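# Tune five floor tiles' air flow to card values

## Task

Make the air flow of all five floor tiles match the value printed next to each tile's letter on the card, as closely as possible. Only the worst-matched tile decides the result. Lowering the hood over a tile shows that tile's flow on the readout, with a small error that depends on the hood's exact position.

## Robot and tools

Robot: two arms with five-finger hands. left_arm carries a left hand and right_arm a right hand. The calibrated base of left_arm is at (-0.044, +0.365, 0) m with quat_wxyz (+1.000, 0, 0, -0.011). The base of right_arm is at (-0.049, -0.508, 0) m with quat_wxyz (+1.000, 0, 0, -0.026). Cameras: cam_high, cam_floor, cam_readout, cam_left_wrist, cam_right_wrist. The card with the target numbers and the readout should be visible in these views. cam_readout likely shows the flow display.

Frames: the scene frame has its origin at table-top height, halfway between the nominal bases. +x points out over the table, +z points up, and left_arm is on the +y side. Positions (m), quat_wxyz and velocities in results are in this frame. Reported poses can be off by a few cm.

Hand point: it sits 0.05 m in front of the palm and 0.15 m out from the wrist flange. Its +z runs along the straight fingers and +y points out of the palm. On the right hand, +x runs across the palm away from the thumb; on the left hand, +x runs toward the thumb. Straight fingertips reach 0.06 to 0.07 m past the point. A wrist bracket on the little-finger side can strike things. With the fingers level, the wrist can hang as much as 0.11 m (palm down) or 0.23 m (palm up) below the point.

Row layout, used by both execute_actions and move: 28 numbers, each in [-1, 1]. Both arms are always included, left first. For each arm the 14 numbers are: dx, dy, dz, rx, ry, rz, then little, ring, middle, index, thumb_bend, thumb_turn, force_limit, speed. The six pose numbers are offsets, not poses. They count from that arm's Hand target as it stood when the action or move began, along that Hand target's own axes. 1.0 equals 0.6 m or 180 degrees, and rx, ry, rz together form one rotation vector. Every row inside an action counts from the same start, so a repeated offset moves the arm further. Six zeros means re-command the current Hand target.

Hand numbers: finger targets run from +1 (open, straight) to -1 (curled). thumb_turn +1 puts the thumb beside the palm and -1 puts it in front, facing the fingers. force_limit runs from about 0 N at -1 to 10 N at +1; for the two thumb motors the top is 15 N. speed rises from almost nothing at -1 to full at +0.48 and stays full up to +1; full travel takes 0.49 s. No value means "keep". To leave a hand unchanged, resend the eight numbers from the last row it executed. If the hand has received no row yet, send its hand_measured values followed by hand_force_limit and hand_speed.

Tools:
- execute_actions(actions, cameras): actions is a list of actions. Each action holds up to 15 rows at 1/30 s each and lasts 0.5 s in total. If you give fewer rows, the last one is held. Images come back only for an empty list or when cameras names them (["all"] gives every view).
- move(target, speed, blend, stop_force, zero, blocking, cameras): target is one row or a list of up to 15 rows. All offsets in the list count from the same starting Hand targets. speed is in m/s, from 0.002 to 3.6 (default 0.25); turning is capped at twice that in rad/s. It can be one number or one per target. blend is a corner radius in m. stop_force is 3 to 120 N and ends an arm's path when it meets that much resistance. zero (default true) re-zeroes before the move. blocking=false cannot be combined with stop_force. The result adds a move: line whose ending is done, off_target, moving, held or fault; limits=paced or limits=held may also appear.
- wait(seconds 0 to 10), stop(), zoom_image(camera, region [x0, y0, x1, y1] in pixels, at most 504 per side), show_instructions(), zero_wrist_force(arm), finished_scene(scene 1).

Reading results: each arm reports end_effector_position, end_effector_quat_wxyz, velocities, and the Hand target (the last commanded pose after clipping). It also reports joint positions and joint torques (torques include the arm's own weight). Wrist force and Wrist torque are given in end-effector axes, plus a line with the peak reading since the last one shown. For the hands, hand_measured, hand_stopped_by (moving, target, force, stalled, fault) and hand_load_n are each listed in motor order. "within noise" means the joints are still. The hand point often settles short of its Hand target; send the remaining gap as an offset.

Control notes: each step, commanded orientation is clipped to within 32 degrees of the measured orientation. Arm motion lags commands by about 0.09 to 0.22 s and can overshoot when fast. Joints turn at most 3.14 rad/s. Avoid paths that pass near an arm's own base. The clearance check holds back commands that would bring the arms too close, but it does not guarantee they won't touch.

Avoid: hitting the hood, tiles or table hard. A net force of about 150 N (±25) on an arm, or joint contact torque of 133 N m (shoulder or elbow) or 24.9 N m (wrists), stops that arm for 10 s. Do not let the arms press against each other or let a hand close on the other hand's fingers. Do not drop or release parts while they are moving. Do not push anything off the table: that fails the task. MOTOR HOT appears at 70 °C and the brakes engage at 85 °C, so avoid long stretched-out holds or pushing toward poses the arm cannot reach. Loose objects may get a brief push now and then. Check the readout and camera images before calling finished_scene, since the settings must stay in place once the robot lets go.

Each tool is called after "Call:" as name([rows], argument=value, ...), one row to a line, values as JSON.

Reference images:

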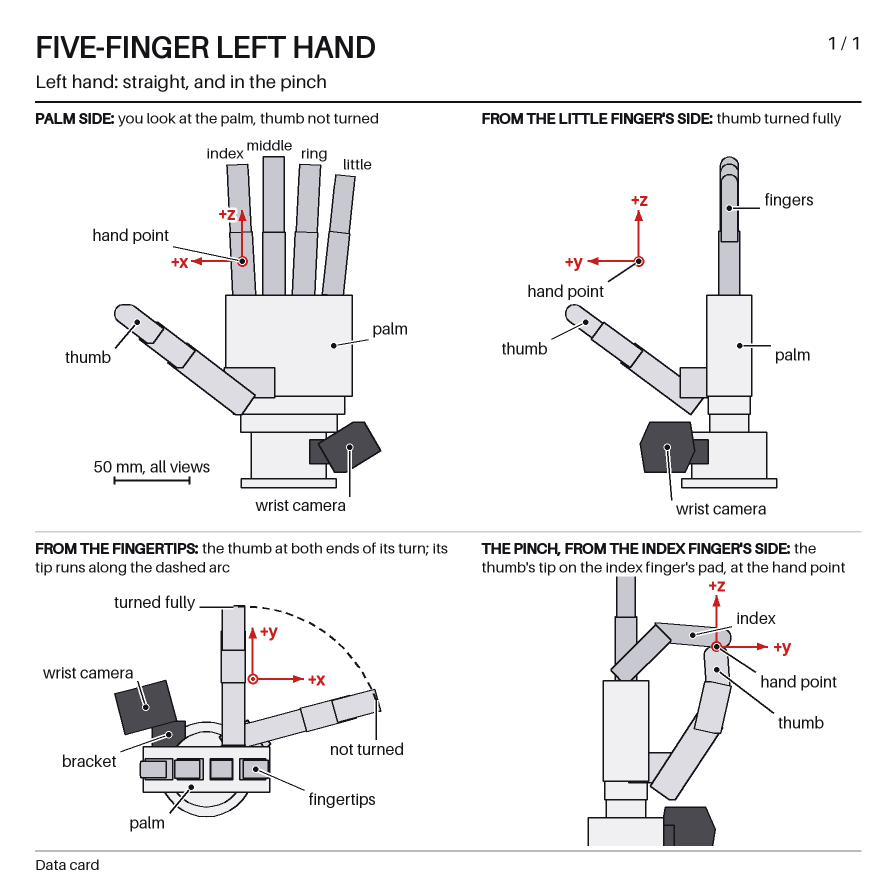

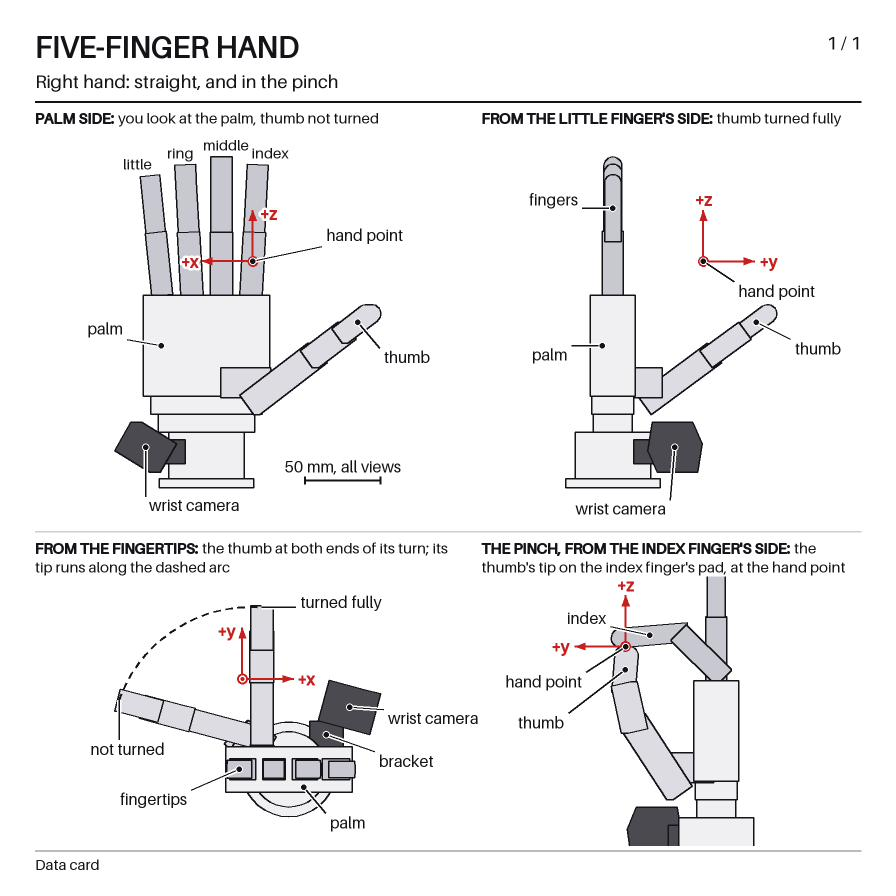

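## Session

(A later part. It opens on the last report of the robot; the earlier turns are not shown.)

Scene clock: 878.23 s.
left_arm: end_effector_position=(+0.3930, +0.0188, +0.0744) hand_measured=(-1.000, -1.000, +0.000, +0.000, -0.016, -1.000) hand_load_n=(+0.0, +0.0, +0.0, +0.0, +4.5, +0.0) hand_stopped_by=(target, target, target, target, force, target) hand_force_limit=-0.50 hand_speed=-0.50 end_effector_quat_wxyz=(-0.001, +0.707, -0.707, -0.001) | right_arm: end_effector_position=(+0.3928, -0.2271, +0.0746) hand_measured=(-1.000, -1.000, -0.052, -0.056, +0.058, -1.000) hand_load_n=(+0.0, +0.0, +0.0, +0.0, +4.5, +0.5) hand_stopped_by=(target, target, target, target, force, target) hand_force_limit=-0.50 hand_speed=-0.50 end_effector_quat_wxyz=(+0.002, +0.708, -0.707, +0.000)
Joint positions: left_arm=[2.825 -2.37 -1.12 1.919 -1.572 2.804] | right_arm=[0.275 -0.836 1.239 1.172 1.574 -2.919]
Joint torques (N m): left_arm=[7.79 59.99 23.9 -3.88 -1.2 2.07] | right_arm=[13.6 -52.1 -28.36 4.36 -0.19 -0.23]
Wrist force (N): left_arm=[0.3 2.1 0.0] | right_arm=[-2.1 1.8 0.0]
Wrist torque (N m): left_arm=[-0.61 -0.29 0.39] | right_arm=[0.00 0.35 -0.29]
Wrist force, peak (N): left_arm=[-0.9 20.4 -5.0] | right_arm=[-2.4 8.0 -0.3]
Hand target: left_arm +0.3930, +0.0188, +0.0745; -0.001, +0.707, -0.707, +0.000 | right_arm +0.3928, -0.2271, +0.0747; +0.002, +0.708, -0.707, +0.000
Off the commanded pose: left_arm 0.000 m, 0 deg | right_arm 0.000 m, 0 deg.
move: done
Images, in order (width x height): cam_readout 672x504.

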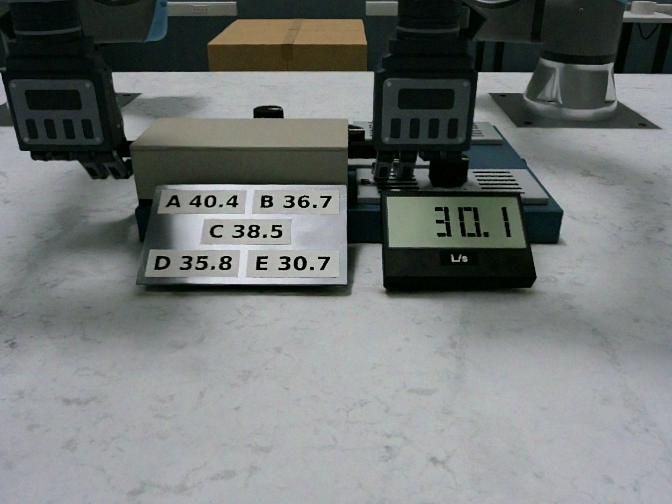

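Call:
move([
  [0, 0, -0.015, 0, 0, 0, -1, -1, 0, 0, -0.3, -1, -0.5, -0.5, 0, 0, -0.015, 0, 0, 0, -1, -1, 0, 0, -0.3, -1, -0.5, -0.5],
  [0, -0.0025, -0.015, 0, 0, 0, -1, -1, 0, 0, -0.3, -1, -0.5, -0.5, 0, -0.0025, -0.015, 0, 0, 0, -1, -1, 0, 0, -0.3, -1, -0.5, -0.5],
  [0, -0.0025, 0, 0, 0, 0, -1, -1, 0, 0, -0.3, -1, -0.5, -0.5, 0, -0.0025, 0, 0, 0, 0, -1, -1, 0, 0, -0.3, -1, -0.5, -0.5],
], speed=0.06, blend=[0.001, 0.001, 0], cameras=["cam_readout"])

Call:
move([
  [0, 0, -0.015, 0, 0, 0, -1, -1, 0, 0, -0.3, -1, -0.5, -0.5, 0, 0, -0.015, 0, 0, 0, -1, -1, 0, 0, -0.3, -1, -0.5, -0.5],
  [0, 0.0058, -0.015, 0, 0, 0, -1, -1, 0, 0, -0.3, -1, -0.5, -0.5, 0, 0.0058, -0.015, 0, 0, 0, -1, -1, 0, 0, -0.3, -1, -0.5, -0.5],
  [0, 0.0058, 0, 0, 0, 0, -1, -1, 0, 0, -0.3, -1, -0.5, -0.5, 0, 0.0058, 0, 0, 0, 0, -1, -1, 0, 0, -0.3, -1, -0.5, -0.5],
], speed=0.06, blend=[0.001, 0.001, 0], cameras=["cam_readout"])

Scene clock: 896.50 s.
left_arm: end_effector_position=(+0.3945, +0.0189, +0.0744) hand_measured=(-1.000, -1.000, +0.000, +0.000, -0.012, -1.000) hand_load_n=(+0.0, +0.0, +0.0, +0.0, +16.0, +1.0) hand_stopped_by=(target, target, target, target, force, target) hand_force_limit=-0.50 hand_speed=-0.50 end_effector_quat_wxyz=(-0.001, +0.707, -0.707, -0.001) | right_arm: end_effector_position=(+0.3943, -0.2271, +0.0746) hand_measured=(-1.000, -1.000, -0.052, -0.056, +0.058, -1.000) hand_load_n=(+0.0, +0.0, +0.0, +0.0, +6.0, +1.5) hand_stopped_by=(target, target, target, target, force, target) hand_force_limit=-0.50 hand_speed=-0.50 end_effector_quat_wxyz=(+0.002, +0.708, -0.707, +0.000)
Joint positions: left_arm=[2.826 -2.374 -1.114 1.917 -1.572 2.805] | right_arm=[0.274 -0.833 1.233 1.175 1.574 -2.92]
Joint torques (N m): left_arm=[-2.47 56.11 27.24 -1.23 -1.96 -0.81] | right_arm=[-16.48 -53.16 -27.88 3.68 1.12 -1.62]
Wrist force (N): left_arm=[-0.4 12.9 -3.1] | right_arm=[-3.1 5.2 0.5]
Wrist torque (N m): left_arm=[-0.38 -0.28 0.10] | right_arm=[0.07 0.37 -0.17]
Wrist force, peak (N): left_arm=[0.2 12.5 -11.0] | right_arm=[-3.4 4.4 -7.0]
Hand target: left_arm +0.3945, +0.0188, +0.0745; -0.001, +0.707, -0.707, +0.000 | right_arm +0.3943, -0.2271, +0.0747; +0.002, +0.708, -0.707, +0.000
Off the commanded pose: left_arm 0.000 m, 0 deg | right_arm 0.000 m, 0 deg.
move: done; blend cut to 0.0008 m at target 1, 0.0008 m at target 2
Images, in order (width x height): cam_readout 672x504.

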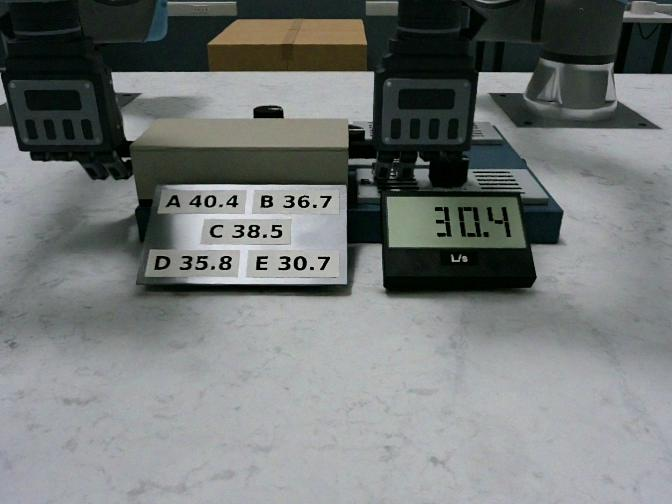

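Scene clock: 897.27 s.
left_arm: end_effector_position=(+0.3910, +0.0188, +0.0744) hand_measured=(-1.000, -1.000, +0.000, +0.000, -0.016, -1.000) hand_load_n=(+0.0, +0.0, +0.0, +0.0, +1.5, +0.0) hand_stopped_by=(target, target, target, target, force, target) hand_force_limit=-0.50 hand_speed=-0.50 end_effector_quat_wxyz=(-0.001, +0.707, -0.707, -0.001) | right_arm: end_effector_position=(+0.3908, -0.2271, +0.0746) hand_measured=(-1.000, -1.000, -0.052, -0.056, +0.056, -1.000) hand_load_n=(+0.0, +0.0, +0.0, +0.0, +3.5, +1.0) hand_stopped_by=(target, target, target, target, force, target) hand_force_limit=-0.50 hand_speed=-0.50 end_effector_quat_wxyz=(+0.002, +0.708, -0.707, +0.000)
Joint positions: left_arm=[2.824 -2.366 -1.128 1.923 -1.572 2.803] | right_arm=[0.276 -0.841 1.246 1.169 1.574 -2.918]
Joint torques (N m): left_arm=[7.36 58.77 21.98 -4.42 -0.44 1.99] | right_arm=[14.14 -52.29 -27.86 4.6 -0.16 -1.07]
Wrist force (N): left_arm=[0.4 -1.9 -0.4] | right_arm=[-2.8 0.0 1.0]
Wrist torque (N m): left_arm=[-0.73 -0.30 0.43] | right_arm=[-0.06 0.38 -0.36]
Wrist force, peak (N): left_arm=[-0.4 12.8 -2.5] | right_arm=[-2.3 0.0 -7.7]
Hand target: left_arm +0.3911, +0.0188, +0.0745; -0.001, +0.707, -0.707, +0.000 | right_arm +0.3908, -0.2271, +0.0747; +0.002, +0.708, -0.707, +0.000
Off the commanded pose: left_arm 0.000 m, 0 deg | right_arm 0.000 m, 0 deg.
move: done
Images, in order (width x height): cam_readout 672x504.

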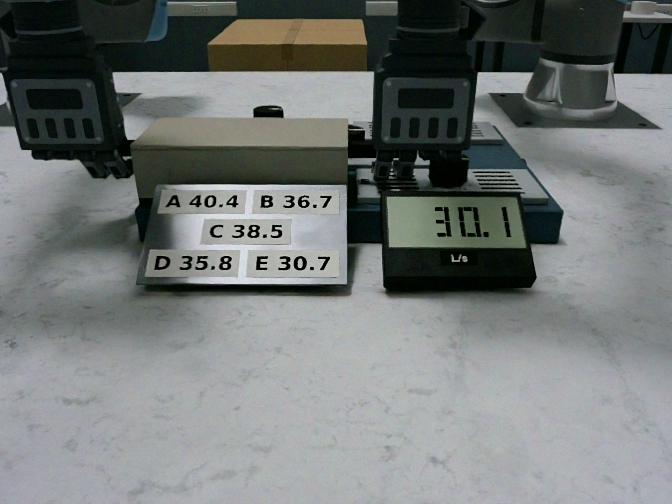

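Call:
move([
  [0, 0, -0.09, 0, 0, 0, -1, -1, 0, 0, -0.3, -1, -0.5, -0.5, 0, 0, -0.09, 0, 0, 0, -1, -1, 0, 0, -0.3, -1, -0.5, -0.5],
  [-0.3225, -0.0062, -0.09, 0, 0, 0, -1, -1, 0, 0, -0.3, -1, -0.5, -0.5, -0.3225, -0.0062, -0.09, 0, 0, 0, -1, -1, 0, 0, -0.3, -1, -0.5, -0.5],
  [-0.3225, -0.0062, -0.015, 0, 0, 0, -1, -1, 0, 0, -0.3, -1, -0.5, -0.5, -0.3225, -0.0062, -0.015, 0, 0, 0, -1, -1, 0, 0, -0.3, -1, -0.5, -0.5],
  [-0.3225, -0.0062, 0, 0, 0, 0, -1, -1, 0, 0, -0.3, -1, -0.5, -0.5, -0.3225, -0.0062, 0, 0, 0, 0, -1, -1, 0, 0, -0.3, -1, -0.5, -0.5],
], speed=[0.15, 0.2, 0.15, 0.04], blend=[0.01, 0.01, 0.001, 0], cameras=["cam_floor", "cam_readout"])

Call:
zoom_image(camera="cam_floor", region=[340, 180, 540, 340])

Scene clock: 917.07 s.
left_arm: end_effector_position=(+0.3949, +0.2123, +0.0746) hand_measured=(-1.000, -1.000, +0.000, +0.000, -0.012, -1.000) hand_load_n=(+0.0, +0.0, +0.0, +0.0, +17.5, +1.5) hand_stopped_by=(target, target, target, target, force, target) hand_force_limit=-0.50 hand_speed=-0.50 end_effector_quat_wxyz=(-0.001, +0.707, -0.707, -0.001) | right_arm: end_effector_position=(+0.3943, -0.0336, +0.0738) hand_measured=(-1.000, -1.000, -0.052, -0.056, +0.058, -1.000) hand_load_n=(+0.0, -1.5, +0.0, +0.0, +7.0, +1.0) hand_stopped_by=(target, target, target, target, force, target) hand_force_limit=-0.50 hand_speed=-0.50 end_effector_quat_wxyz=(+0.002, +0.708, -0.707, +0.000)
Joint positions: left_arm=[3.185 -2.195 -1.43 2.055 -1.572 3.164] | right_arm=[0.574 -0.517 0.642 1.45 1.573 -2.62]
Joint torques (N m): left_arm=[10.51 51.3 25.98 -0.4 -0.07 1.92] | right_arm=[-15.7 -55.29 -28.57 3.39 1.43 1.91]
Wrist force (N): left_arm=[0.4 13.0 -6.8] | right_arm=[-1.7 2.1 -6.2]
Wrist torque (N m): left_arm=[-0.44 -0.39 0.25] | right_arm=[0.06 0.52 -0.21]
Wrist force, peak (N): left_arm=[0.2 12.2 -12.0] | right_arm=[-2.7 0.0 -11.6]
Hand target: left_arm +0.3950, +0.2123, +0.0748; -0.001, +0.707, -0.707, +0.000 | right_arm +0.3943, -0.0336, +0.0739; +0.002, +0.708, -0.707, +0.000
Off the commanded pose: left_arm 0.000 m, 0 deg | right_arm 0.000 m, 0 deg.
move: done
Images, in order (width x height): cam_floor 672x504, cam_readout 672x504.

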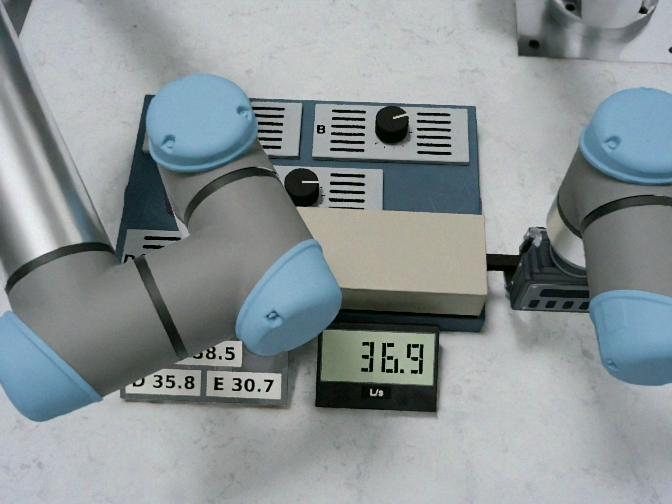

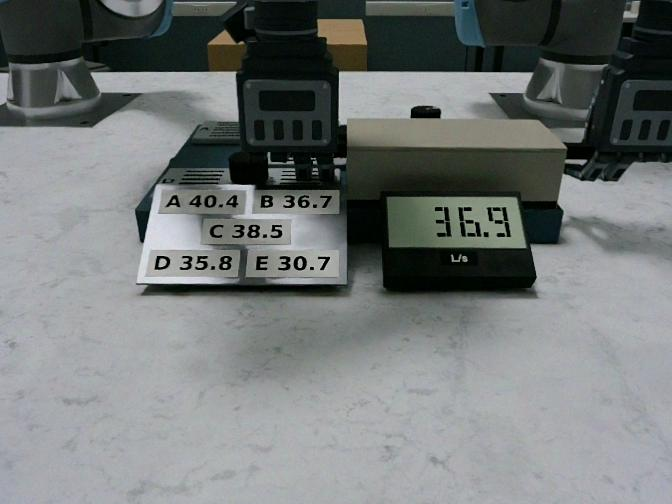

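Scaled by 2.520 from the camera's 672x504 image, which has a finer 960x720 frame.

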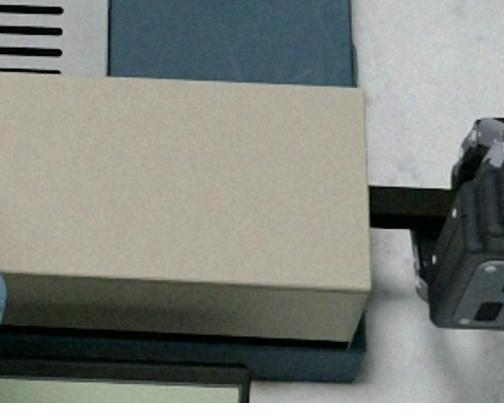

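Call:
move([
  [0, 0, -0.015, 0, 0, 0, -1, -1, 0, 0, -0.3, -1, -0.5, -0.5, 0, 0, -0.0167, 0, 0, 0, -1, -1, 0, 0, -0.3, -1, -0.5, -0.5],
  [-0.0067, 0.0058, -0.015, 0, 0, 0, -1, -1, 0, 0, -0.3, -1, -0.5, -0.5, -0.0067, 0.0058, -0.0167, 0, 0, 0, -1, -1, 0, 0, -0.3, -1, -0.5, -0.5],
  [-0.0067, 0.0058, 0, 0, 0, 0, -1, -1, 0, 0, -0.3, -1, -0.5, -0.5, -0.0067, 0.0058, -0.001, 0, 0, 0, -1, -1, 0, 0, -0.3, -1, -0.5, -0.5],
], speed=0.06, blend=[0.001, 0.001, 0], cameras=["cam_readout", "cam_floor"])

Call:
zoom_image(camera="cam_floor", region=[340, 180, 540, 340])

Scene clock: 929.20 s.
left_arm: end_effector_position=(+0.3914, +0.2164, +0.0747) hand_measured=(-1.000, -1.000, +0.000, +0.000, -0.016, -1.000) hand_load_n=(+0.0, +0.0, +0.0, +0.0, +0.5, +0.0) hand_stopped_by=(target, target, target, target, force, target) hand_force_limit=-0.50 hand_speed=-0.50 end_effector_quat_wxyz=(-0.001, +0.707, -0.707, -0.001) | right_arm: end_effector_position=(+0.3907, -0.0295, +0.0744) hand_measured=(-1.000, -1.000, -0.052, -0.056, +0.056, -1.000) hand_load_n=(+0.0, -0.5, +0.0, +0.0, +4.5, +1.0) hand_stopped_by=(target, target, target, target, force, target) hand_force_limit=-0.50 hand_speed=-0.50 end_effector_quat_wxyz=(+0.002, +0.708, -0.707, +0.000)
Joint positions: left_arm=[3.193 -2.186 -1.446 2.061 -1.572 3.172] | right_arm=[0.582 -0.517 0.64 1.452 1.573 -2.612]
Joint torques (N m): left_arm=[-6.68 52.55 22.13 -4.49 0.72 -2.36] | right_arm=[-15.65 -60.32 -29.72 4.55 -0.77 -2.32]
Wrist force (N): left_arm=[0.3 -2.4 -0.7] | right_arm=[-2.5 0.6 0.7]
Wrist torque (N m): left_arm=[-0.70 -0.28 0.42] | right_arm=[-0.04 0.36 -0.31]
Wrist force, peak (N): left_arm=[0.5 14.5 -1.5] | right_arm=[-3.1 -2.7 -9.5]
Hand target: left_arm +0.3915, +0.2164, +0.0748; -0.001, +0.707, -0.707, +0.000 | right_arm +0.3908, -0.0296, +0.0745; +0.002, +0.708, -0.707, +0.000
Off the commanded pose: left_arm 0.000 m, 0 deg | right_arm 0.000 m, 0 deg.
move: done
Images, in order (width x height): cam_floor 672x504, cam_readout 672x504.

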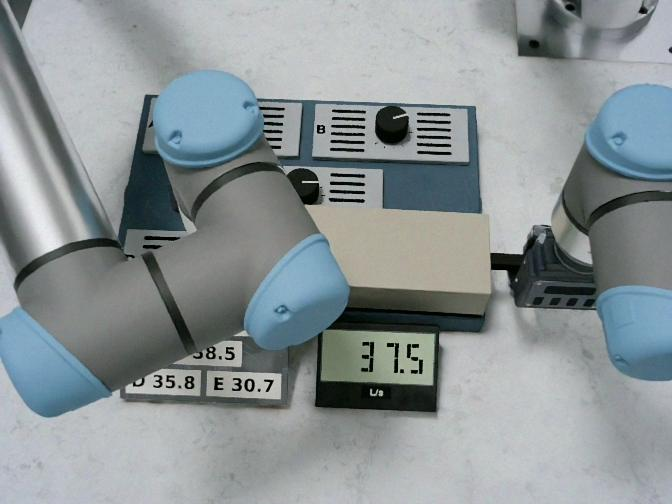

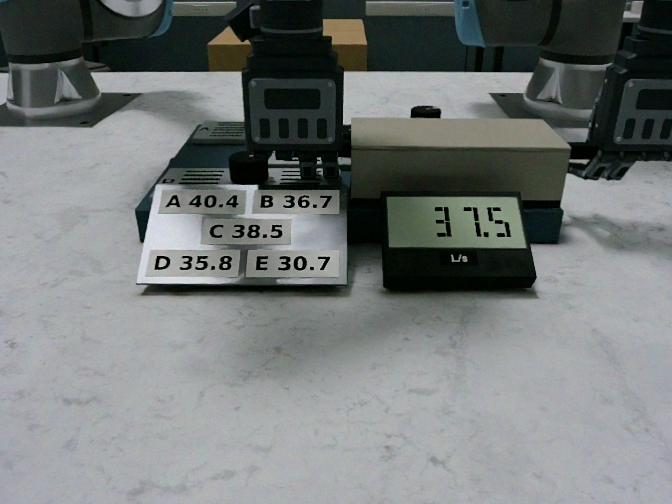

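Scaled by 2.520 from the camera's 672x504 image, which has a finer 960x720 frame.

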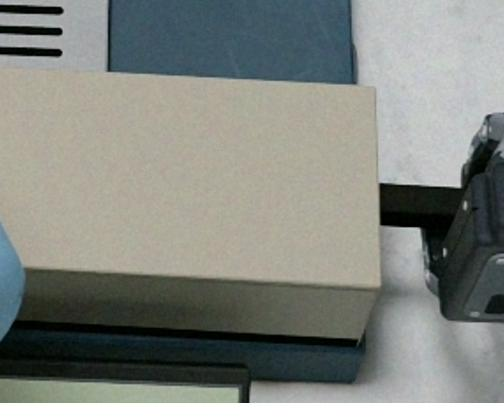

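Call:
move([
  [0, 0, -0.015, 0, 0, 0, -1, -1, 0, 0, -0.3, -1, -0.5, -0.5, 0, 0, -0.015, 0, 0, 0, -1, -1, 0, 0, -0.3, -1, -0.5, -0.5],
  [0, 0.0033, -0.015, 0, 0, 0, -1, -1, 0, 0, -0.3, -1, -0.5, -0.5, 0, 0.0033, -0.015, 0, 0, 0, -1, -1, 0, 0, -0.3, -1, -0.5, -0.5],
  [0, 0.0033, 0, 0, 0, 0, -1, -1, 0, 0, -0.3, -1, -0.5, -0.5, 0, 0.0033, 0, 0, 0, 0, -1, -1, 0, 0, -0.3, -1, -0.5, -0.5],
], speed=0.06, blend=[0.001, 0.001, 0], cameras=["cam_floor"])

Call:
zoom_image(camera="cam_floor", region=[340, 180, 540, 340])

Call:
move([
  [0, 0, -0.015, 0, 0, 0, -1, -1, 0, 0, -0.3, -1, -0.5, -0.5, 0, 0, -0.015, 0, 0, 0, -1, -1, 0, 0, -0.3, -1, -0.5, -0.5],
  [0, 0.0033, -0.015, 0, 0, 0, -1, -1, 0, 0, -0.3, -1, -0.5, -0.5, 0, 0.0033, -0.015, 0, 0, 0, -1, -1, 0, 0, -0.3, -1, -0.5, -0.5],
  [0, 0.0033, 0, 0, 0, 0, -1, -1, 0, 0, -0.3, -1, -0.5, -0.5, 0, 0.0033, 0, 0, 0, 0, -1, -1, 0, 0, -0.3, -1, -0.5, -0.5],
], speed=0.06, blend=[0.001, 0.001, 0], cameras=["cam_floor"])

Call:
zoom_image(camera="cam_floor", region=[340, 180, 540, 340])

Scene clock: 941.47 s.
left_arm: end_effector_position=(+0.3894, +0.2163, +0.0747) hand_measured=(-1.000, -1.000, +0.000, +0.000, -0.016, -1.000) hand_load_n=(+0.0, +0.0, +0.5, +0.0, +0.0, +0.0) hand_stopped_by=(target, target, target, target, force, target) hand_force_limit=-0.50 hand_speed=-0.50 end_effector_quat_wxyz=(-0.001, +0.707, -0.707, -0.001) | right_arm: end_effector_position=(+0.3888, -0.0296, +0.0744) hand_measured=(-1.000, -1.000, -0.052, -0.056, +0.056, -1.000) hand_load_n=(+0.0, -1.5, +0.0, +0.0, +3.5, +1.0) hand_stopped_by=(target, target, target, target, force, target) hand_force_limit=-0.50 hand_speed=-0.50 end_effector_quat_wxyz=(+0.002, +0.708, -0.707, +0.000)
Joint positions: left_arm=[3.193 -2.182 -1.453 2.064 -1.572 3.172] | right_arm=[0.583 -0.523 0.652 1.446 1.573 -2.611]
Joint torques (N m): left_arm=[7.5 52.54 21.74 -4.52 -0.44 2.03] | right_arm=[14.34 -58.62 -27.53 4.48 0.01 -0.05]
Wrist force (N): left_arm=[0.5 -3.2 -1.1] | right_arm=[-2.0 -2.9 -4.1]
Wrist torque (N m): left_arm=[-0.74 -0.33 0.46] | right_arm=[-0.08 0.50 -0.47]
Wrist force, peak (N): left_arm=[0.2 -2.9 4.4] | right_arm=[-2.2 -4.5 -10.2]
Hand target: left_arm +0.3895, +0.2164, +0.0748; -0.001, +0.707, -0.707, +0.000 | right_arm +0.3888, -0.0296, +0.0745; +0.002, +0.708, -0.707, +0.000
Off the commanded pose: left_arm 0.000 m, 0 deg | right_arm 0.000 m, 0 deg.
move: done
Images, in order (width x height): cam_floor 672x504.

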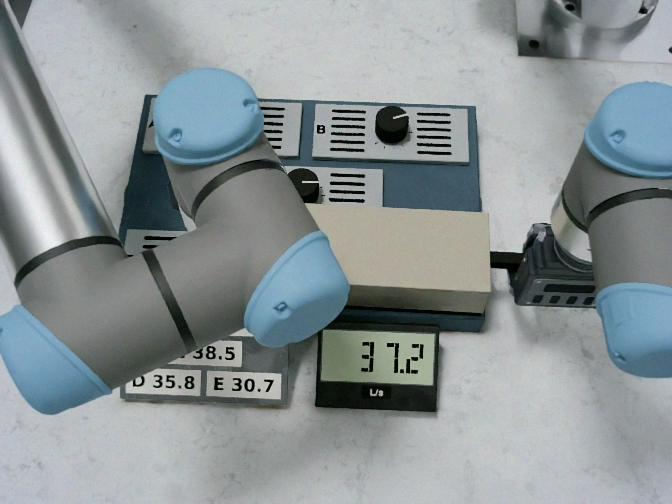

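Scaled by 2.520 from the camera's 672x504 image, which has a finer 960x720 frame.

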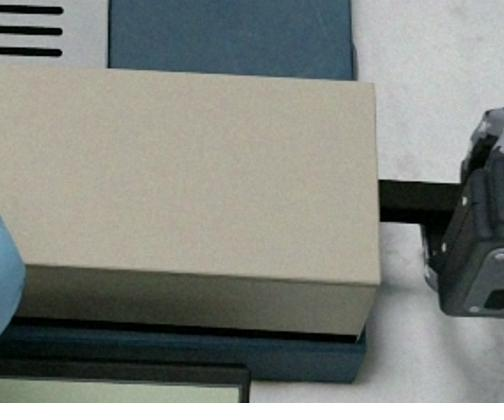

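Scene clock: 942.23 s.
left_arm: end_effector_position=(+0.3875, +0.2164, +0.0747) hand_measured=(-1.000, -1.000, +0.000, +0.000, -0.016, -1.000) hand_load_n=(+0.0, +0.0, +0.0, +0.0, +0.0, +0.0) hand_stopped_by=(target, target, target, target, force, target) hand_force_limit=-0.50 hand_speed=-0.50 end_effector_quat_wxyz=(-0.001, +0.707, -0.707, -0.001) | right_arm: end_effector_position=(+0.3868, -0.0295, +0.0744) hand_measured=(-1.000, -1.000, -0.052, -0.056, +0.056, -1.000) hand_load_n=(+0.0, -2.0, +0.0, +0.0, +2.0, +0.5) hand_stopped_by=(target, target, target, target, force, target) hand_force_limit=-0.50 hand_speed=-0.50 end_effector_quat_wxyz=(+0.002, +0.708, -0.707, +0.000)
Joint positions: left_arm=[3.194 -2.177 -1.46 2.067 -1.572 3.172] | right_arm=[0.585 -0.528 0.663 1.441 1.573 -2.609]
Joint torques (N m): left_arm=[7.65 50.18 20.73 -4.75 -1.2 2.05] | right_arm=[-9.1 -57.84 -25.87 5.3 -0.66 -1.04]
Wrist force (N): left_arm=[0.4 -3.1 -1.0] | right_arm=[-2.8 -6.7 -4.5]
Wrist torque (N m): left_arm=[-0.73 -0.31 0.43] | right_arm=[-0.20 0.53 -0.57]
Wrist force, peak (N): left_arm=[0.9 -3.5 3.6] | right_arm=[-2.9 -13.0 -10.7]
Hand target: left_arm +0.3875, +0.2164, +0.0748; -0.001, +0.707, -0.707, +0.000 | right_arm +0.3868, -0.0296, +0.0745; +0.002, +0.708, -0.707, +0.000
Off the commanded pose: left_arm 0.000 m, 0 deg | right_arm 0.000 m, 0 deg.
move: done
Images, in order (width x height): cam_floor 672x504.

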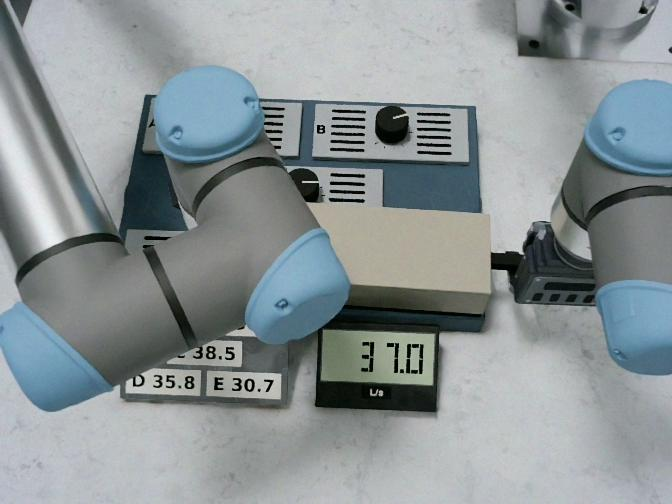

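Scaled by 2.520 from the camera's 672x504 image, which has a finer 960x720 frame.

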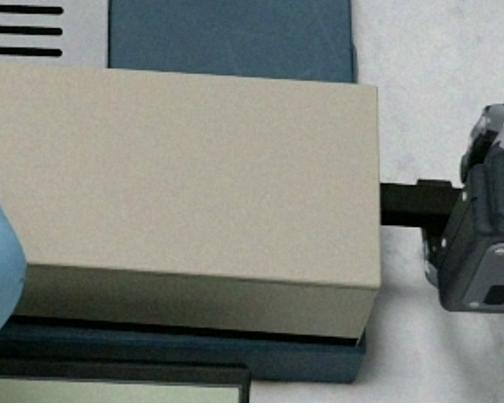

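Call:
move([
  [0, 0, -0.015, 0, 0, 0, -1, -1, 0, 0, -0.3, -1, -0.5, -0.5, 0, 0, -0.015, 0, 0, 0, -1, -1, 0, 0, -0.3, -1, -0.5, -0.5],
  [0.0033, -0.0067, -0.015, 0, 0, 0, -1, -1, 0, 0, -0.3, -1, -0.5, -0.5, 0.0033, -0.0067, -0.015, 0, 0, 0, -1, -1, 0, 0, -0.3, -1, -0.5, -0.5],
  [0.0033, -0.0067, 0, 0, 0, 0, -1, -1, 0, 0, -0.3, -1, -0.5, -0.5, 0.0033, -0.0067, 0, 0, 0, 0, -1, -1, 0, 0, -0.3, -1, -0.5, -0.5],
], speed=0.06, blend=[0.001, 0.001, 0], cameras=["cam_floor"])

Call:
zoom_image(camera="cam_floor", region=[340, 180, 540, 340])

Call:
move([
  [0, 0, -0.015, 0, 0, 0, -1, -1, 0, 0, -0.3, -1, -0.5, -0.5, 0, 0, -0.015, 0, 0, 0, -1, -1, 0, 0, -0.3, -1, -0.5, -0.5],
  [-0.0067, 0, -0.015, 0, 0, 0, -1, -1, 0, 0, -0.3, -1, -0.5, -0.5, -0.0067, 0, -0.015, 0, 0, 0, -1, -1, 0, 0, -0.3, -1, -0.5, -0.5],
  [-0.0067, 0, 0, 0, 0, 0, -1, -1, 0, 0, -0.3, -1, -0.5, -0.5, -0.0067, 0, 0, 0, 0, 0, -1, -1, 0, 0, -0.3, -1, -0.5, -0.5],
], speed=0.06, blend=[0.001, 0.001, 0], cameras=["cam_floor"])

Call:
zoom_image(camera="cam_floor", region=[340, 180, 540, 340])

Scene clock: 963.97 s.
left_arm: end_effector_position=(+0.3915, +0.2143, +0.0747) hand_measured=(-1.000, -1.000, +0.000, +0.000, -0.016, -1.000) hand_load_n=(+0.0, -0.5, +0.0, +0.0, -0.5, +0.0) hand_stopped_by=(target, target, target, target, force, target) hand_force_limit=-0.50 hand_speed=-0.50 end_effector_quat_wxyz=(-0.001, +0.707, -0.707, -0.001) | right_arm: end_effector_position=(+0.3909, -0.0316, +0.0744) hand_measured=(-1.000, -1.000, -0.052, -0.056, +0.056, -1.000) hand_load_n=(+0.0, -1.5, +0.0, +0.0, +3.5, +0.5) hand_stopped_by=(target, target, target, target, force, target) hand_force_limit=-0.50 hand_speed=-0.50 end_effector_quat_wxyz=(+0.002, +0.708, -0.707, +0.000) end_effector_velocity=(-0.001, +0.000, +0.002) end_effector_angular_velocity=(-0.001, +0.002, +0.001)
Joint positions: left_arm=[3.189 -2.187 -1.444 2.06 -1.572 3.168] | right_arm=[0.579 -0.522 0.65 1.447 1.573 -2.615]
Joint velocities: left_arm=[within noise] | right_arm=[0.001 -0.002 -0.001 0.005 0 0.001]
Joint torques (N m): left_arm=[7.37 52.57 21.99 -4.99 -0.12 2.01] | right_arm=[16.78 -56.59 -29.58 4.9 0.57 2.73]
Wrist force (N): left_arm=[0.2 -3.0 -1.1] | right_arm=[-0.2 -3.2 -2.7]
Wrist torque (N m): left_arm=[-0.72 -0.28 0.42] | right_arm=[-0.12 0.43 -0.33]
Wrist force, peak (N): left_arm=[0.7 -2.9 4.3] | right_arm=[-2.1 -7.3 -11.0]
Hand target: left_arm +0.3915, +0.2144, +0.0748; -0.001, +0.707, -0.707, +0.000 | right_arm +0.3909, -0.0316, +0.0745; +0.002, +0.708, -0.707, +0.000
Off the commanded pose: left_arm 0.000 m, 0 deg | right_arm 0.000 m, 0 deg.
move: done
Images, in order (width x height): cam_floor 672x504.

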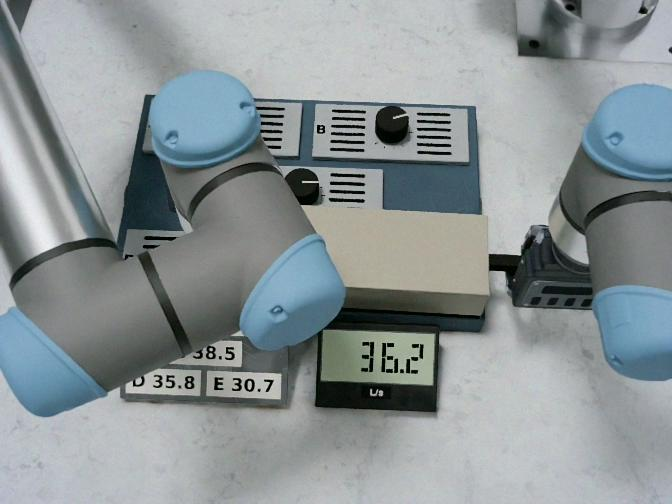

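Scaled by 2.520 from the camera's 672x504 image, which has a finer 960x720 frame.

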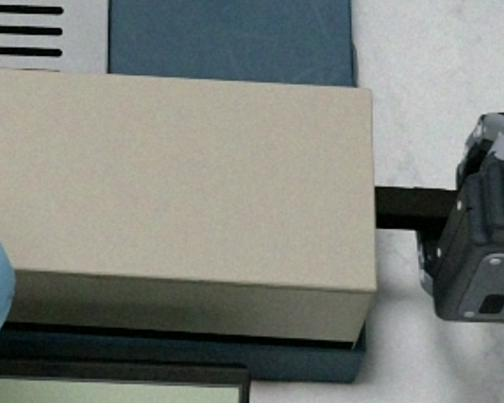

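Scene clock: 964.73 s.
left_arm: end_effector_position=(+0.3915, +0.2184, +0.0747) hand_measured=(-1.000, -1.000, +0.000, +0.000, -0.016, -1.000) hand_load_n=(+0.5, +0.0, +0.0, +0.0, +0.0, +0.0) hand_stopped_by=(target, target, target, target, force, target) hand_force_limit=-0.50 hand_speed=-0.50 end_effector_quat_wxyz=(-0.001, +0.707, -0.707, -0.001) end_effector_velocity=(+0.000, +0.000, +0.001) end_effector_angular_velocity=(-0.001, +0.002, +0.000) | right_arm: end_effector_position=(+0.3908, -0.0275, +0.0744) hand_measured=(-1.000, -1.000, -0.052, -0.056, +0.056, -1.000) hand_load_n=(+0.0, -1.5, +0.0, +0.0, +4.0, +1.0) hand_stopped_by=(target, target, target, target, force, target) hand_force_limit=-0.50 hand_speed=-0.50 end_effector_quat_wxyz=(+0.002, +0.708, -0.707, +0.000)
Joint positions: left_arm=[3.197 -2.185 -1.447 2.062 -1.572 3.176] | right_arm=[0.585 -0.511 0.629 1.457 1.573 -2.609]
Joint velocities: left_arm=[0 0.001 0.002 -0.005 0 0] | right_arm=[within noise]
Joint torques (N m): left_arm=[-5.89 49.91 21.39 -4.12 -0.43 -2.23] | right_arm=[-13.92 -57.03 -28.13 5.14 -1.19 -2.08]
Wrist force (N): left_arm=[0.4 -3.0 -1.1] | right_arm=[-2.8 -1.3 -1.3]
Wrist torque (N m): left_arm=[-0.71 -0.32 0.45] | right_arm=[-0.09 0.43 -0.41]
Wrist force, peak (N): left_arm=[4.1 -2.2 3.9] | right_arm=[-2.5 -5.4 -10.0]
Hand target: left_arm +0.3916, +0.2184, +0.0748; -0.001, +0.707, -0.707, +0.000 | right_arm +0.3909, -0.0275, +0.0745; +0.002, +0.708, -0.707, +0.000
Off the commanded pose: left_arm 0.000 m, 0 deg | right_arm 0.000 m, 0 deg.
move: done
Images, in order (width x height): cam_floor 672x504.

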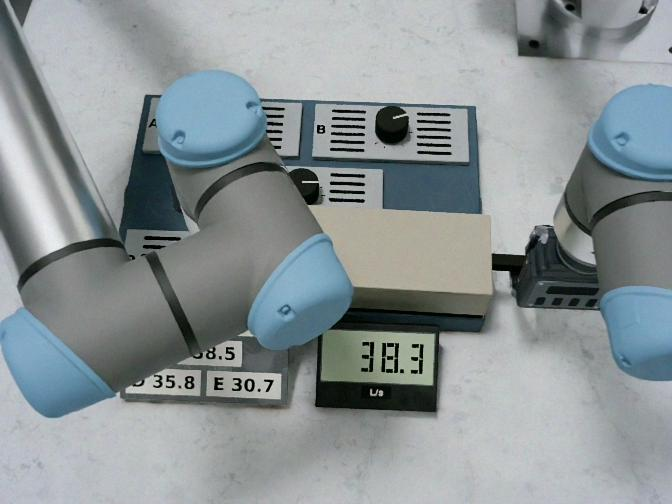

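Scaled by 2.520 from the camera's 672x504 image, which has a finer 960x720 frame.

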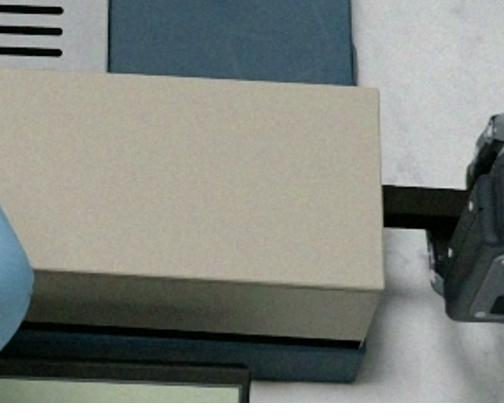

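Call:
move([
  [0, 0, -0.015, 0, 0, 0, -1, -1, 0, 0, -0.3, -1, -0.5, -0.5, 0, 0, -0.015, 0, 0, 0, -1, -1, 0, 0, -0.3, -1, -0.5, -0.5],
  [-0.0033, 0, -0.015, 0, 0, 0, -1, -1, 0, 0, -0.3, -1, -0.5, -0.5, -0.0033, 0, -0.015, 0, 0, 0, -1, -1, 0, 0, -0.3, -1, -0.5, -0.5],
  [-0.0033, 0, 0, 0, 0, 0, -1, -1, 0, 0, -0.3, -1, -0.5, -0.5, -0.0033, 0, 0, 0, 0, 0, -1, -1, 0, 0, -0.3, -1, -0.5, -0.5],
], speed=0.06, blend=[0.001, 0.001, 0], cameras=["cam_readout"])

Call:
move([
  [0, 0, -0.015, 0, 0, 0, -1, -1, 0, 0, -0.3, -1, -0.5, -0.5, 0, 0, -0.015, 0, 0, 0, -1, -1, 0, 0, -0.3, -1, -0.5, -0.5],
  [-0.0033, 0, -0.015, 0, 0, 0, -1, -1, 0, 0, -0.3, -1, -0.5, -0.5, -0.0033, 0, -0.015, 0, 0, 0, -1, -1, 0, 0, -0.3, -1, -0.5, -0.5],
  [-0.0033, 0, 0, 0, 0, 0, -1, -1, 0, 0, -0.3, -1, -0.5, -0.5, -0.0033, 0, 0, 0, 0, 0, -1, -1, 0, 0, -0.3, -1, -0.5, -0.5],
], speed=0.06, blend=[0.001, 0.001, 0], cameras=["cam_readout"])

Scene clock: 977.17 s.
left_arm: end_effector_position=(+0.3915, +0.2204, +0.0747) hand_measured=(-1.000, -1.000, +0.000, +0.000, -0.016, -1.000) hand_load_n=(+0.0, +0.0, +0.0, +0.0, +0.0, +0.0) hand_stopped_by=(target, target, target, target, force, target) hand_force_limit=-0.50 hand_speed=-0.50 end_effector_quat_wxyz=(-0.001, +0.707, -0.707, -0.001) | right_arm: end_effector_position=(+0.3908, -0.0255, +0.0744) hand_measured=(-1.000, -1.000, -0.052, -0.056, +0.056, -1.000) hand_load_n=(+0.0, -1.5, +0.5, +0.0, +3.5, +0.5) hand_stopped_by=(target, target, target, target, force, target) hand_force_limit=-0.50 hand_speed=-0.50 end_effector_quat_wxyz=(+0.002, +0.708, -0.707, +0.000)
Joint positions: left_arm=[3.202 -2.184 -1.449 2.062 -1.572 3.18] | right_arm=[0.587 -0.506 0.619 1.462 1.573 -2.607]
Joint torques (N m): left_arm=[-7.05 49.81 22.49 -4.47 -0.52 -2.44] | right_arm=[2.29 -55.97 -28.05 4.78 -0.88 -1.66]
Wrist force (N): left_arm=[0.4 -3.0 -1.4] | right_arm=[-1.2 -2.9 -2.2]
Wrist torque (N m): left_arm=[-0.70 -0.32 0.38] | right_arm=[-0.12 0.42 -0.45]
Wrist force, peak (N): left_arm=[4.9 -1.8 4.3] | right_arm=[-2.0 -5.6 -10.6]
Hand target: left_arm +0.3916, +0.2204, +0.0748; -0.001, +0.707, -0.707, +0.000 | right_arm +0.3909, -0.0256, +0.0745; +0.002, +0.708, -0.707, +0.000
Off the commanded pose: left_arm 0.000 m, 0 deg | right_arm 0.000 m, 0 deg.
move: done
Images, in order (width x height): cam_readout 672x504.

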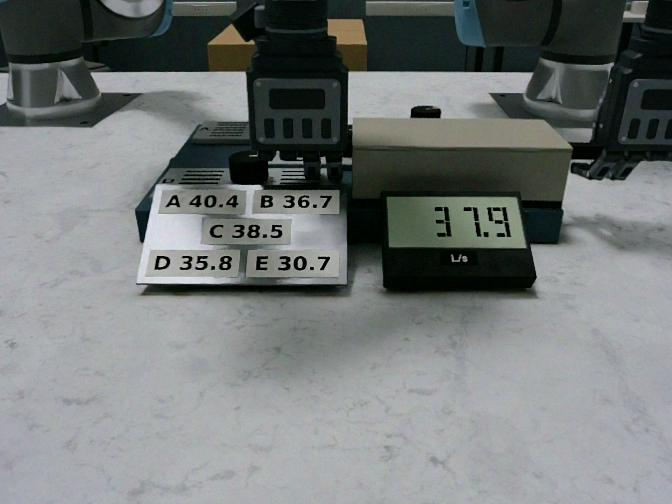

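Scene clock: 977.93 s.
left_arm: end_effector_position=(+0.3915, +0.2224, +0.0747) hand_measured=(-1.000, -1.000, +0.000, +0.000, -0.016, -1.000) hand_load_n=(+0.0, +0.0, +0.0, +0.0, +0.0, +0.0) hand_stopped_by=(target, target, target, target, force, target) hand_force_limit=-0.50 hand_speed=-0.50 end_effector_quat_wxyz=(-0.001, +0.707, -0.707, -0.001) | right_arm: end_effector_position=(+0.3908, -0.0235, +0.0744) hand_measured=(-1.000, -1.000, -0.052, -0.056, +0.056, -1.000) hand_load_n=(+0.0, -1.5, +0.0, +0.5, +3.5, +0.5) hand_stopped_by=(target, target, target, target, force, target) hand_force_limit=-0.50 hand_speed=-0.50 end_effector_quat_wxyz=(+0.002, +0.708, -0.707, +0.000)
Joint positions: left_arm=[3.206 -2.183 -1.451 2.063 -1.572 3.184] | right_arm=[0.59 -0.5 0.608 1.467 1.573 -2.604]
Joint torques (N m): left_arm=[-7.08 51.97 20.85 -4.86 -1.2 -2.26] | right_arm=[-9.69 -55.71 -27.57 4.71 -0.63 -1.63]
Wrist force (N): left_arm=[0.2 -3.1 -1.0] | right_arm=[-1.1 -2.8 -2.7]
Wrist torque (N m): left_arm=[-0.74 -0.28 0.37] | right_arm=[-0.12 0.43 -0.46]
Wrist force, peak (N): left_arm=[5.1 -0.2 4.9] | right_arm=[-2.3 -6.0 -10.3]
Hand target: left_arm +0.3916, +0.2224, +0.0748; -0.001, +0.707, -0.707, +0.000 | right_arm +0.3909, -0.0236, +0.0745; +0.002, +0.708, -0.707, +0.000
Off the commanded pose: left_arm 0.000 m, 0 deg | right_arm 0.000 m, 0 deg.
move: done
Images, in order (width x height): cam_readout 672x504.

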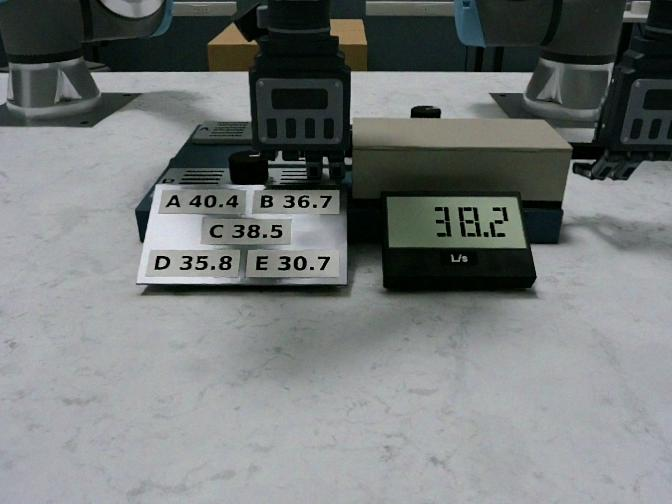

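Call:
move([
  [0, 0, 0, 0, 0, 0, -1, -1, 0, 0, 1, -1, -0.5, 0, 0, 0, 0, 0, 0, 0, -1, -1, 0, 0, 1, -1, -0.5, 0],
  [0, -0.0133, 0.0025, 0.125, 0, 0, -1, -1, 0, 0, 1, -1, -0.5, 0, 0, -0.0133, 0.0025, 0.125, 0, 0, -1, -1, 0, 0, 1, -1, -0.5, 0],
  [0, -0.0267, 0.005, 0.25, 0, 0, -1, -1, 0, 0, 1, -1, -0.5, 0, 0, -0.0267, 0.005, 0.25, 0, 0, -1, -1, 0, 0, 1, -1, -0.5, 0],
  [0, -0.0267, -0.1333, 0.25, 0, 0, -1, -1, 0, 0, 1, -1, -0.5, 0, 0, -0.0267, -0.1333, 0.25, 0, 0, -1, -1, 0, 0, 1, -1, -0.5, 0],
], speed=[0.15, 0.15, 0.15, 0.25], blend=[0, 0.002, 0.002, 0], cameras=["cam_floor", "cam_readout"])

Call:
zoom_image(camera="cam_floor", region=[270, 190, 510, 350])

Call:
zoom_image(camera="cam_floor", region=[100, 180, 340, 340])

Scene clock: 1008.43 s.
left_arm: end_effector_position=(+0.4075, +0.2222, +0.1547) hand_measured=(-1.000, -1.000, +0.000, +0.000, +1.000, -1.000) hand_load_n=(+0.0, +0.0, +0.0, +0.0, +0.0, +0.0) hand_stopped_by=(target, target, target, target, target, target) hand_force_limit=-0.50 hand_speed=0.00 end_effector_quat_wxyz=(-0.271, +0.653, -0.654, +0.270) | right_arm: end_effector_position=(+0.4071, -0.0232, +0.1543) hand_measured=(-1.000, -1.000, -0.052, -0.056, +1.000, -1.000) hand_load_n=(+0.0, +0.0, +0.0, +0.0, +0.0, +0.0) hand_stopped_by=(target, target, target, target, target, target) hand_force_limit=-0.50 hand_speed=0.00 end_effector_quat_wxyz=(-0.269, +0.655, -0.653, +0.271)
Joint positions: left_arm=[3.23 -1.603 -1.91 2.728 -1.525 3.19] | right_arm=[0.763 -0.979 1.187 0.718 2.051 -2.596]
Joint torques (N m): left_arm=[7.66 21.88 23.45 -2.67 -0.35 2.13] | right_arm=[-14.26 -47.95 -26.41 2.49 1.99 1.51]
Wrist force (N): left_arm=[0.0 -4.1 0.4] | right_arm=[-2.8 -2.6 -1.4]
Wrist torque (N m): left_arm=[-1.12 -0.12 0.65] | right_arm=[-0.21 0.37 -0.44]
Wrist force, peak (N): left_arm=[0.1 -5.4 -1.1] | right_arm=[-2.9 -4.9 -2.8]
Hand target: left_arm +0.4075, +0.2222, +0.1548; -0.271, +0.653, -0.654, +0.270 | right_arm +0.4071, -0.0232, +0.1544; -0.269, +0.655, -0.653, +0.271
Off the commanded pose: left_arm 0.000 m, 0 deg | right_arm 0.000 m, 0 deg.
move: done
Images, in order (width x height): cam_floor 672x504, cam_readout 672x504.

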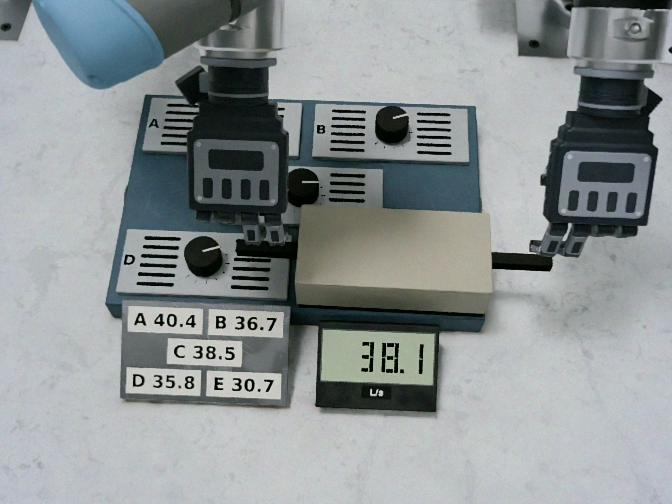

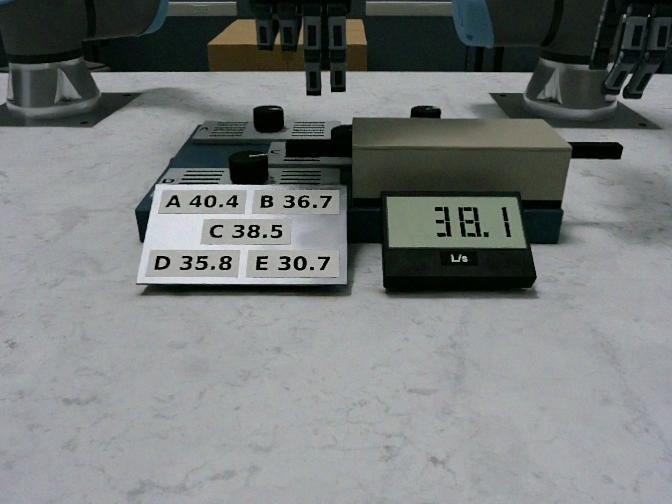

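Scaled by 2.100 from the camera's 672x504 image, which has a finer 960x720 frame.

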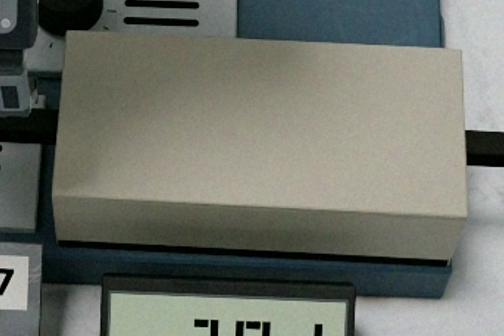

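Scaled by 2.100 from the camera's 672x504 image, which has a finer 960x720 frame.

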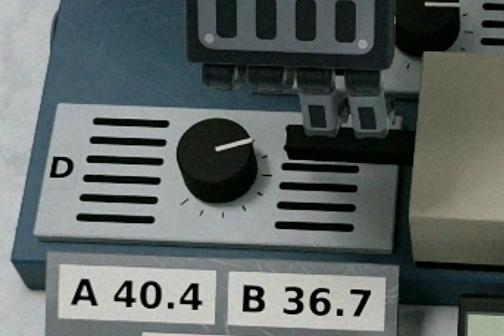

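Call:
move(target=[0, 0, 0, 0, 0, 0, -1, -1, 0, 0, 1, -1, -0.5, 0, 0.1238, 0.0383, 0.0428, 0.0478, 0, 0, -1, -1, 0.2, 0.2, 1, -1, -0.5, 0], speed=0.25, cameras=["cam_floor", "cam_readout", "cam_right_wrist"])

Call:
zoom_image(camera="cam_floor", region=[110, 180, 310, 320])

Call:
zoom_image(camera="cam_readout", region=[160, 40, 360, 220])

Scene clock: 1020.57 s.
left_arm: end_effector_position=(+0.4075, +0.2222, +0.1548) hand_measured=(-1.000, -1.000, +0.000, +0.000, +1.000, -1.000) hand_load_n=(+0.0, +0.0, +0.0, +0.0, +0.0, -0.5) hand_stopped_by=(target, target, target, target, target, target) hand_force_limit=-0.50 hand_speed=0.00 end_effector_quat_wxyz=(-0.271, +0.653, -0.654, +0.270) | right_arm: end_effector_position=(+0.4090, -0.0977, +0.1203) hand_measured=(-1.000, -1.000, +0.200, +0.200, +1.000, -1.000) hand_load_n=(+0.0, +0.0, +0.0, +0.0, +0.0, +0.0) hand_stopped_by=(target, target, target, target, target, target) hand_force_limit=-0.50 hand_speed=0.00 end_effector_quat_wxyz=(-0.317, +0.633, -0.631, +0.319) end_effector_velocity=(+0.000, +0.000, +0.000) end_effector_angular_velocity=(+0.001, -0.002, +0.000)
Joint positions: left_arm=[3.23 -1.603 -1.91 2.727 -1.525 3.19] | right_arm=[0.684 -1.157 1.579 0.322 2.067 -2.734]
Joint velocities: left_arm=[within noise] | right_arm=[0 -0.002 0.004 -0.005 0 0]
Joint torques (N m): left_arm=[7.37 31.52 24.57 -2.67 1.56 1.89] | right_arm=[9.44 -40.13 -12.72 -1.75 1.85 -1.03]
Wrist force (N): left_arm=[0.1 -4.3 0.8] | right_arm=[-2.8 -2.7 -1.1]
Wrist torque (N m): left_arm=[-1.17 -0.13 0.67] | right_arm=[-0.23 0.36 -0.49]
Wrist force, peak (N): left_arm=[0.1 -4.4 0.5] | right_arm=[-4.3 -3.6 -2.0]
Hand target: left_arm +0.4075, +0.2222, +0.1548; -0.271, +0.653, -0.654, +0.270 | right_arm +0.4090, -0.0976, +0.1203; -0.317, +0.633, -0.630, +0.319
Off the commanded pose: left_arm 0.000 m, 0 deg | right_arm 0.000 m, 0 deg.
move: done
Images, in order (width x height): cam_floor 672x504, cam_readout 672x504, cam_right_wrist 672x504.

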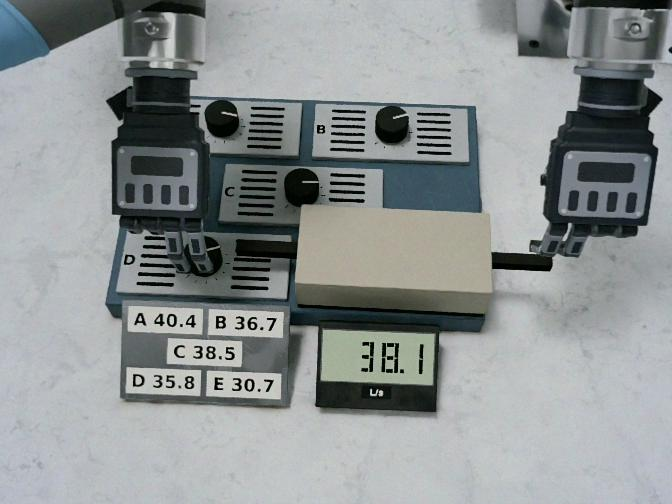

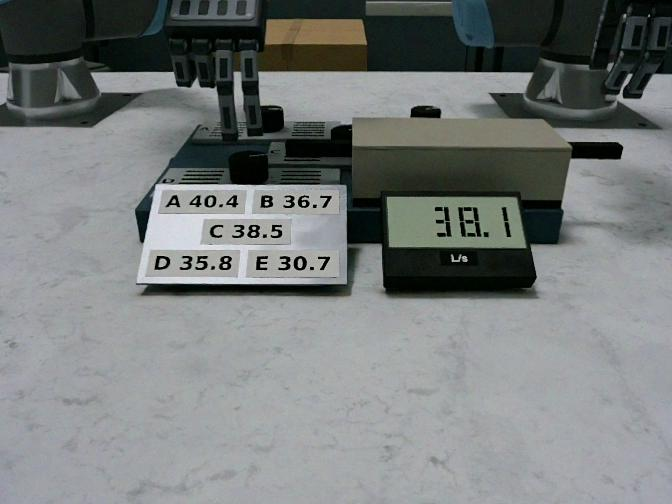

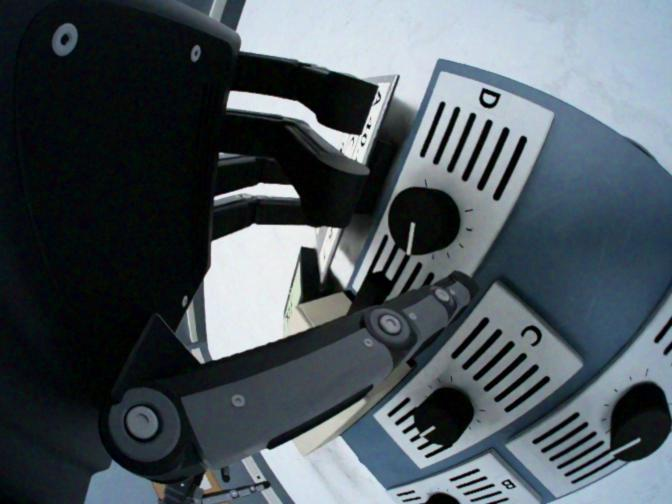

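Scaled by 2.520 from the camera's 672x504 image, which has a finer 960x720 frame.

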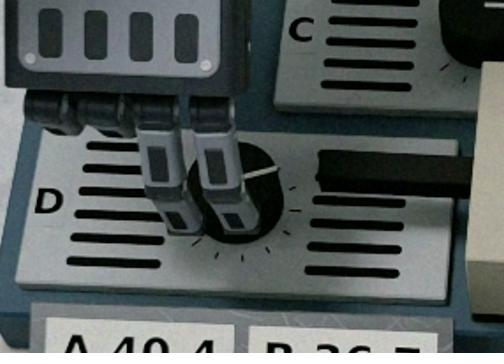

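Scaled by 2.520 from the camera's 672x504 image, which has a finer 960x720 frame.

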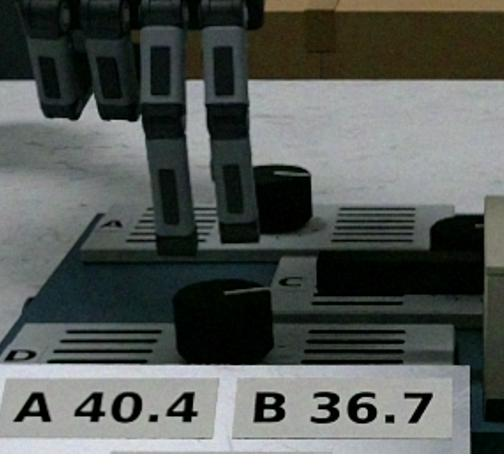

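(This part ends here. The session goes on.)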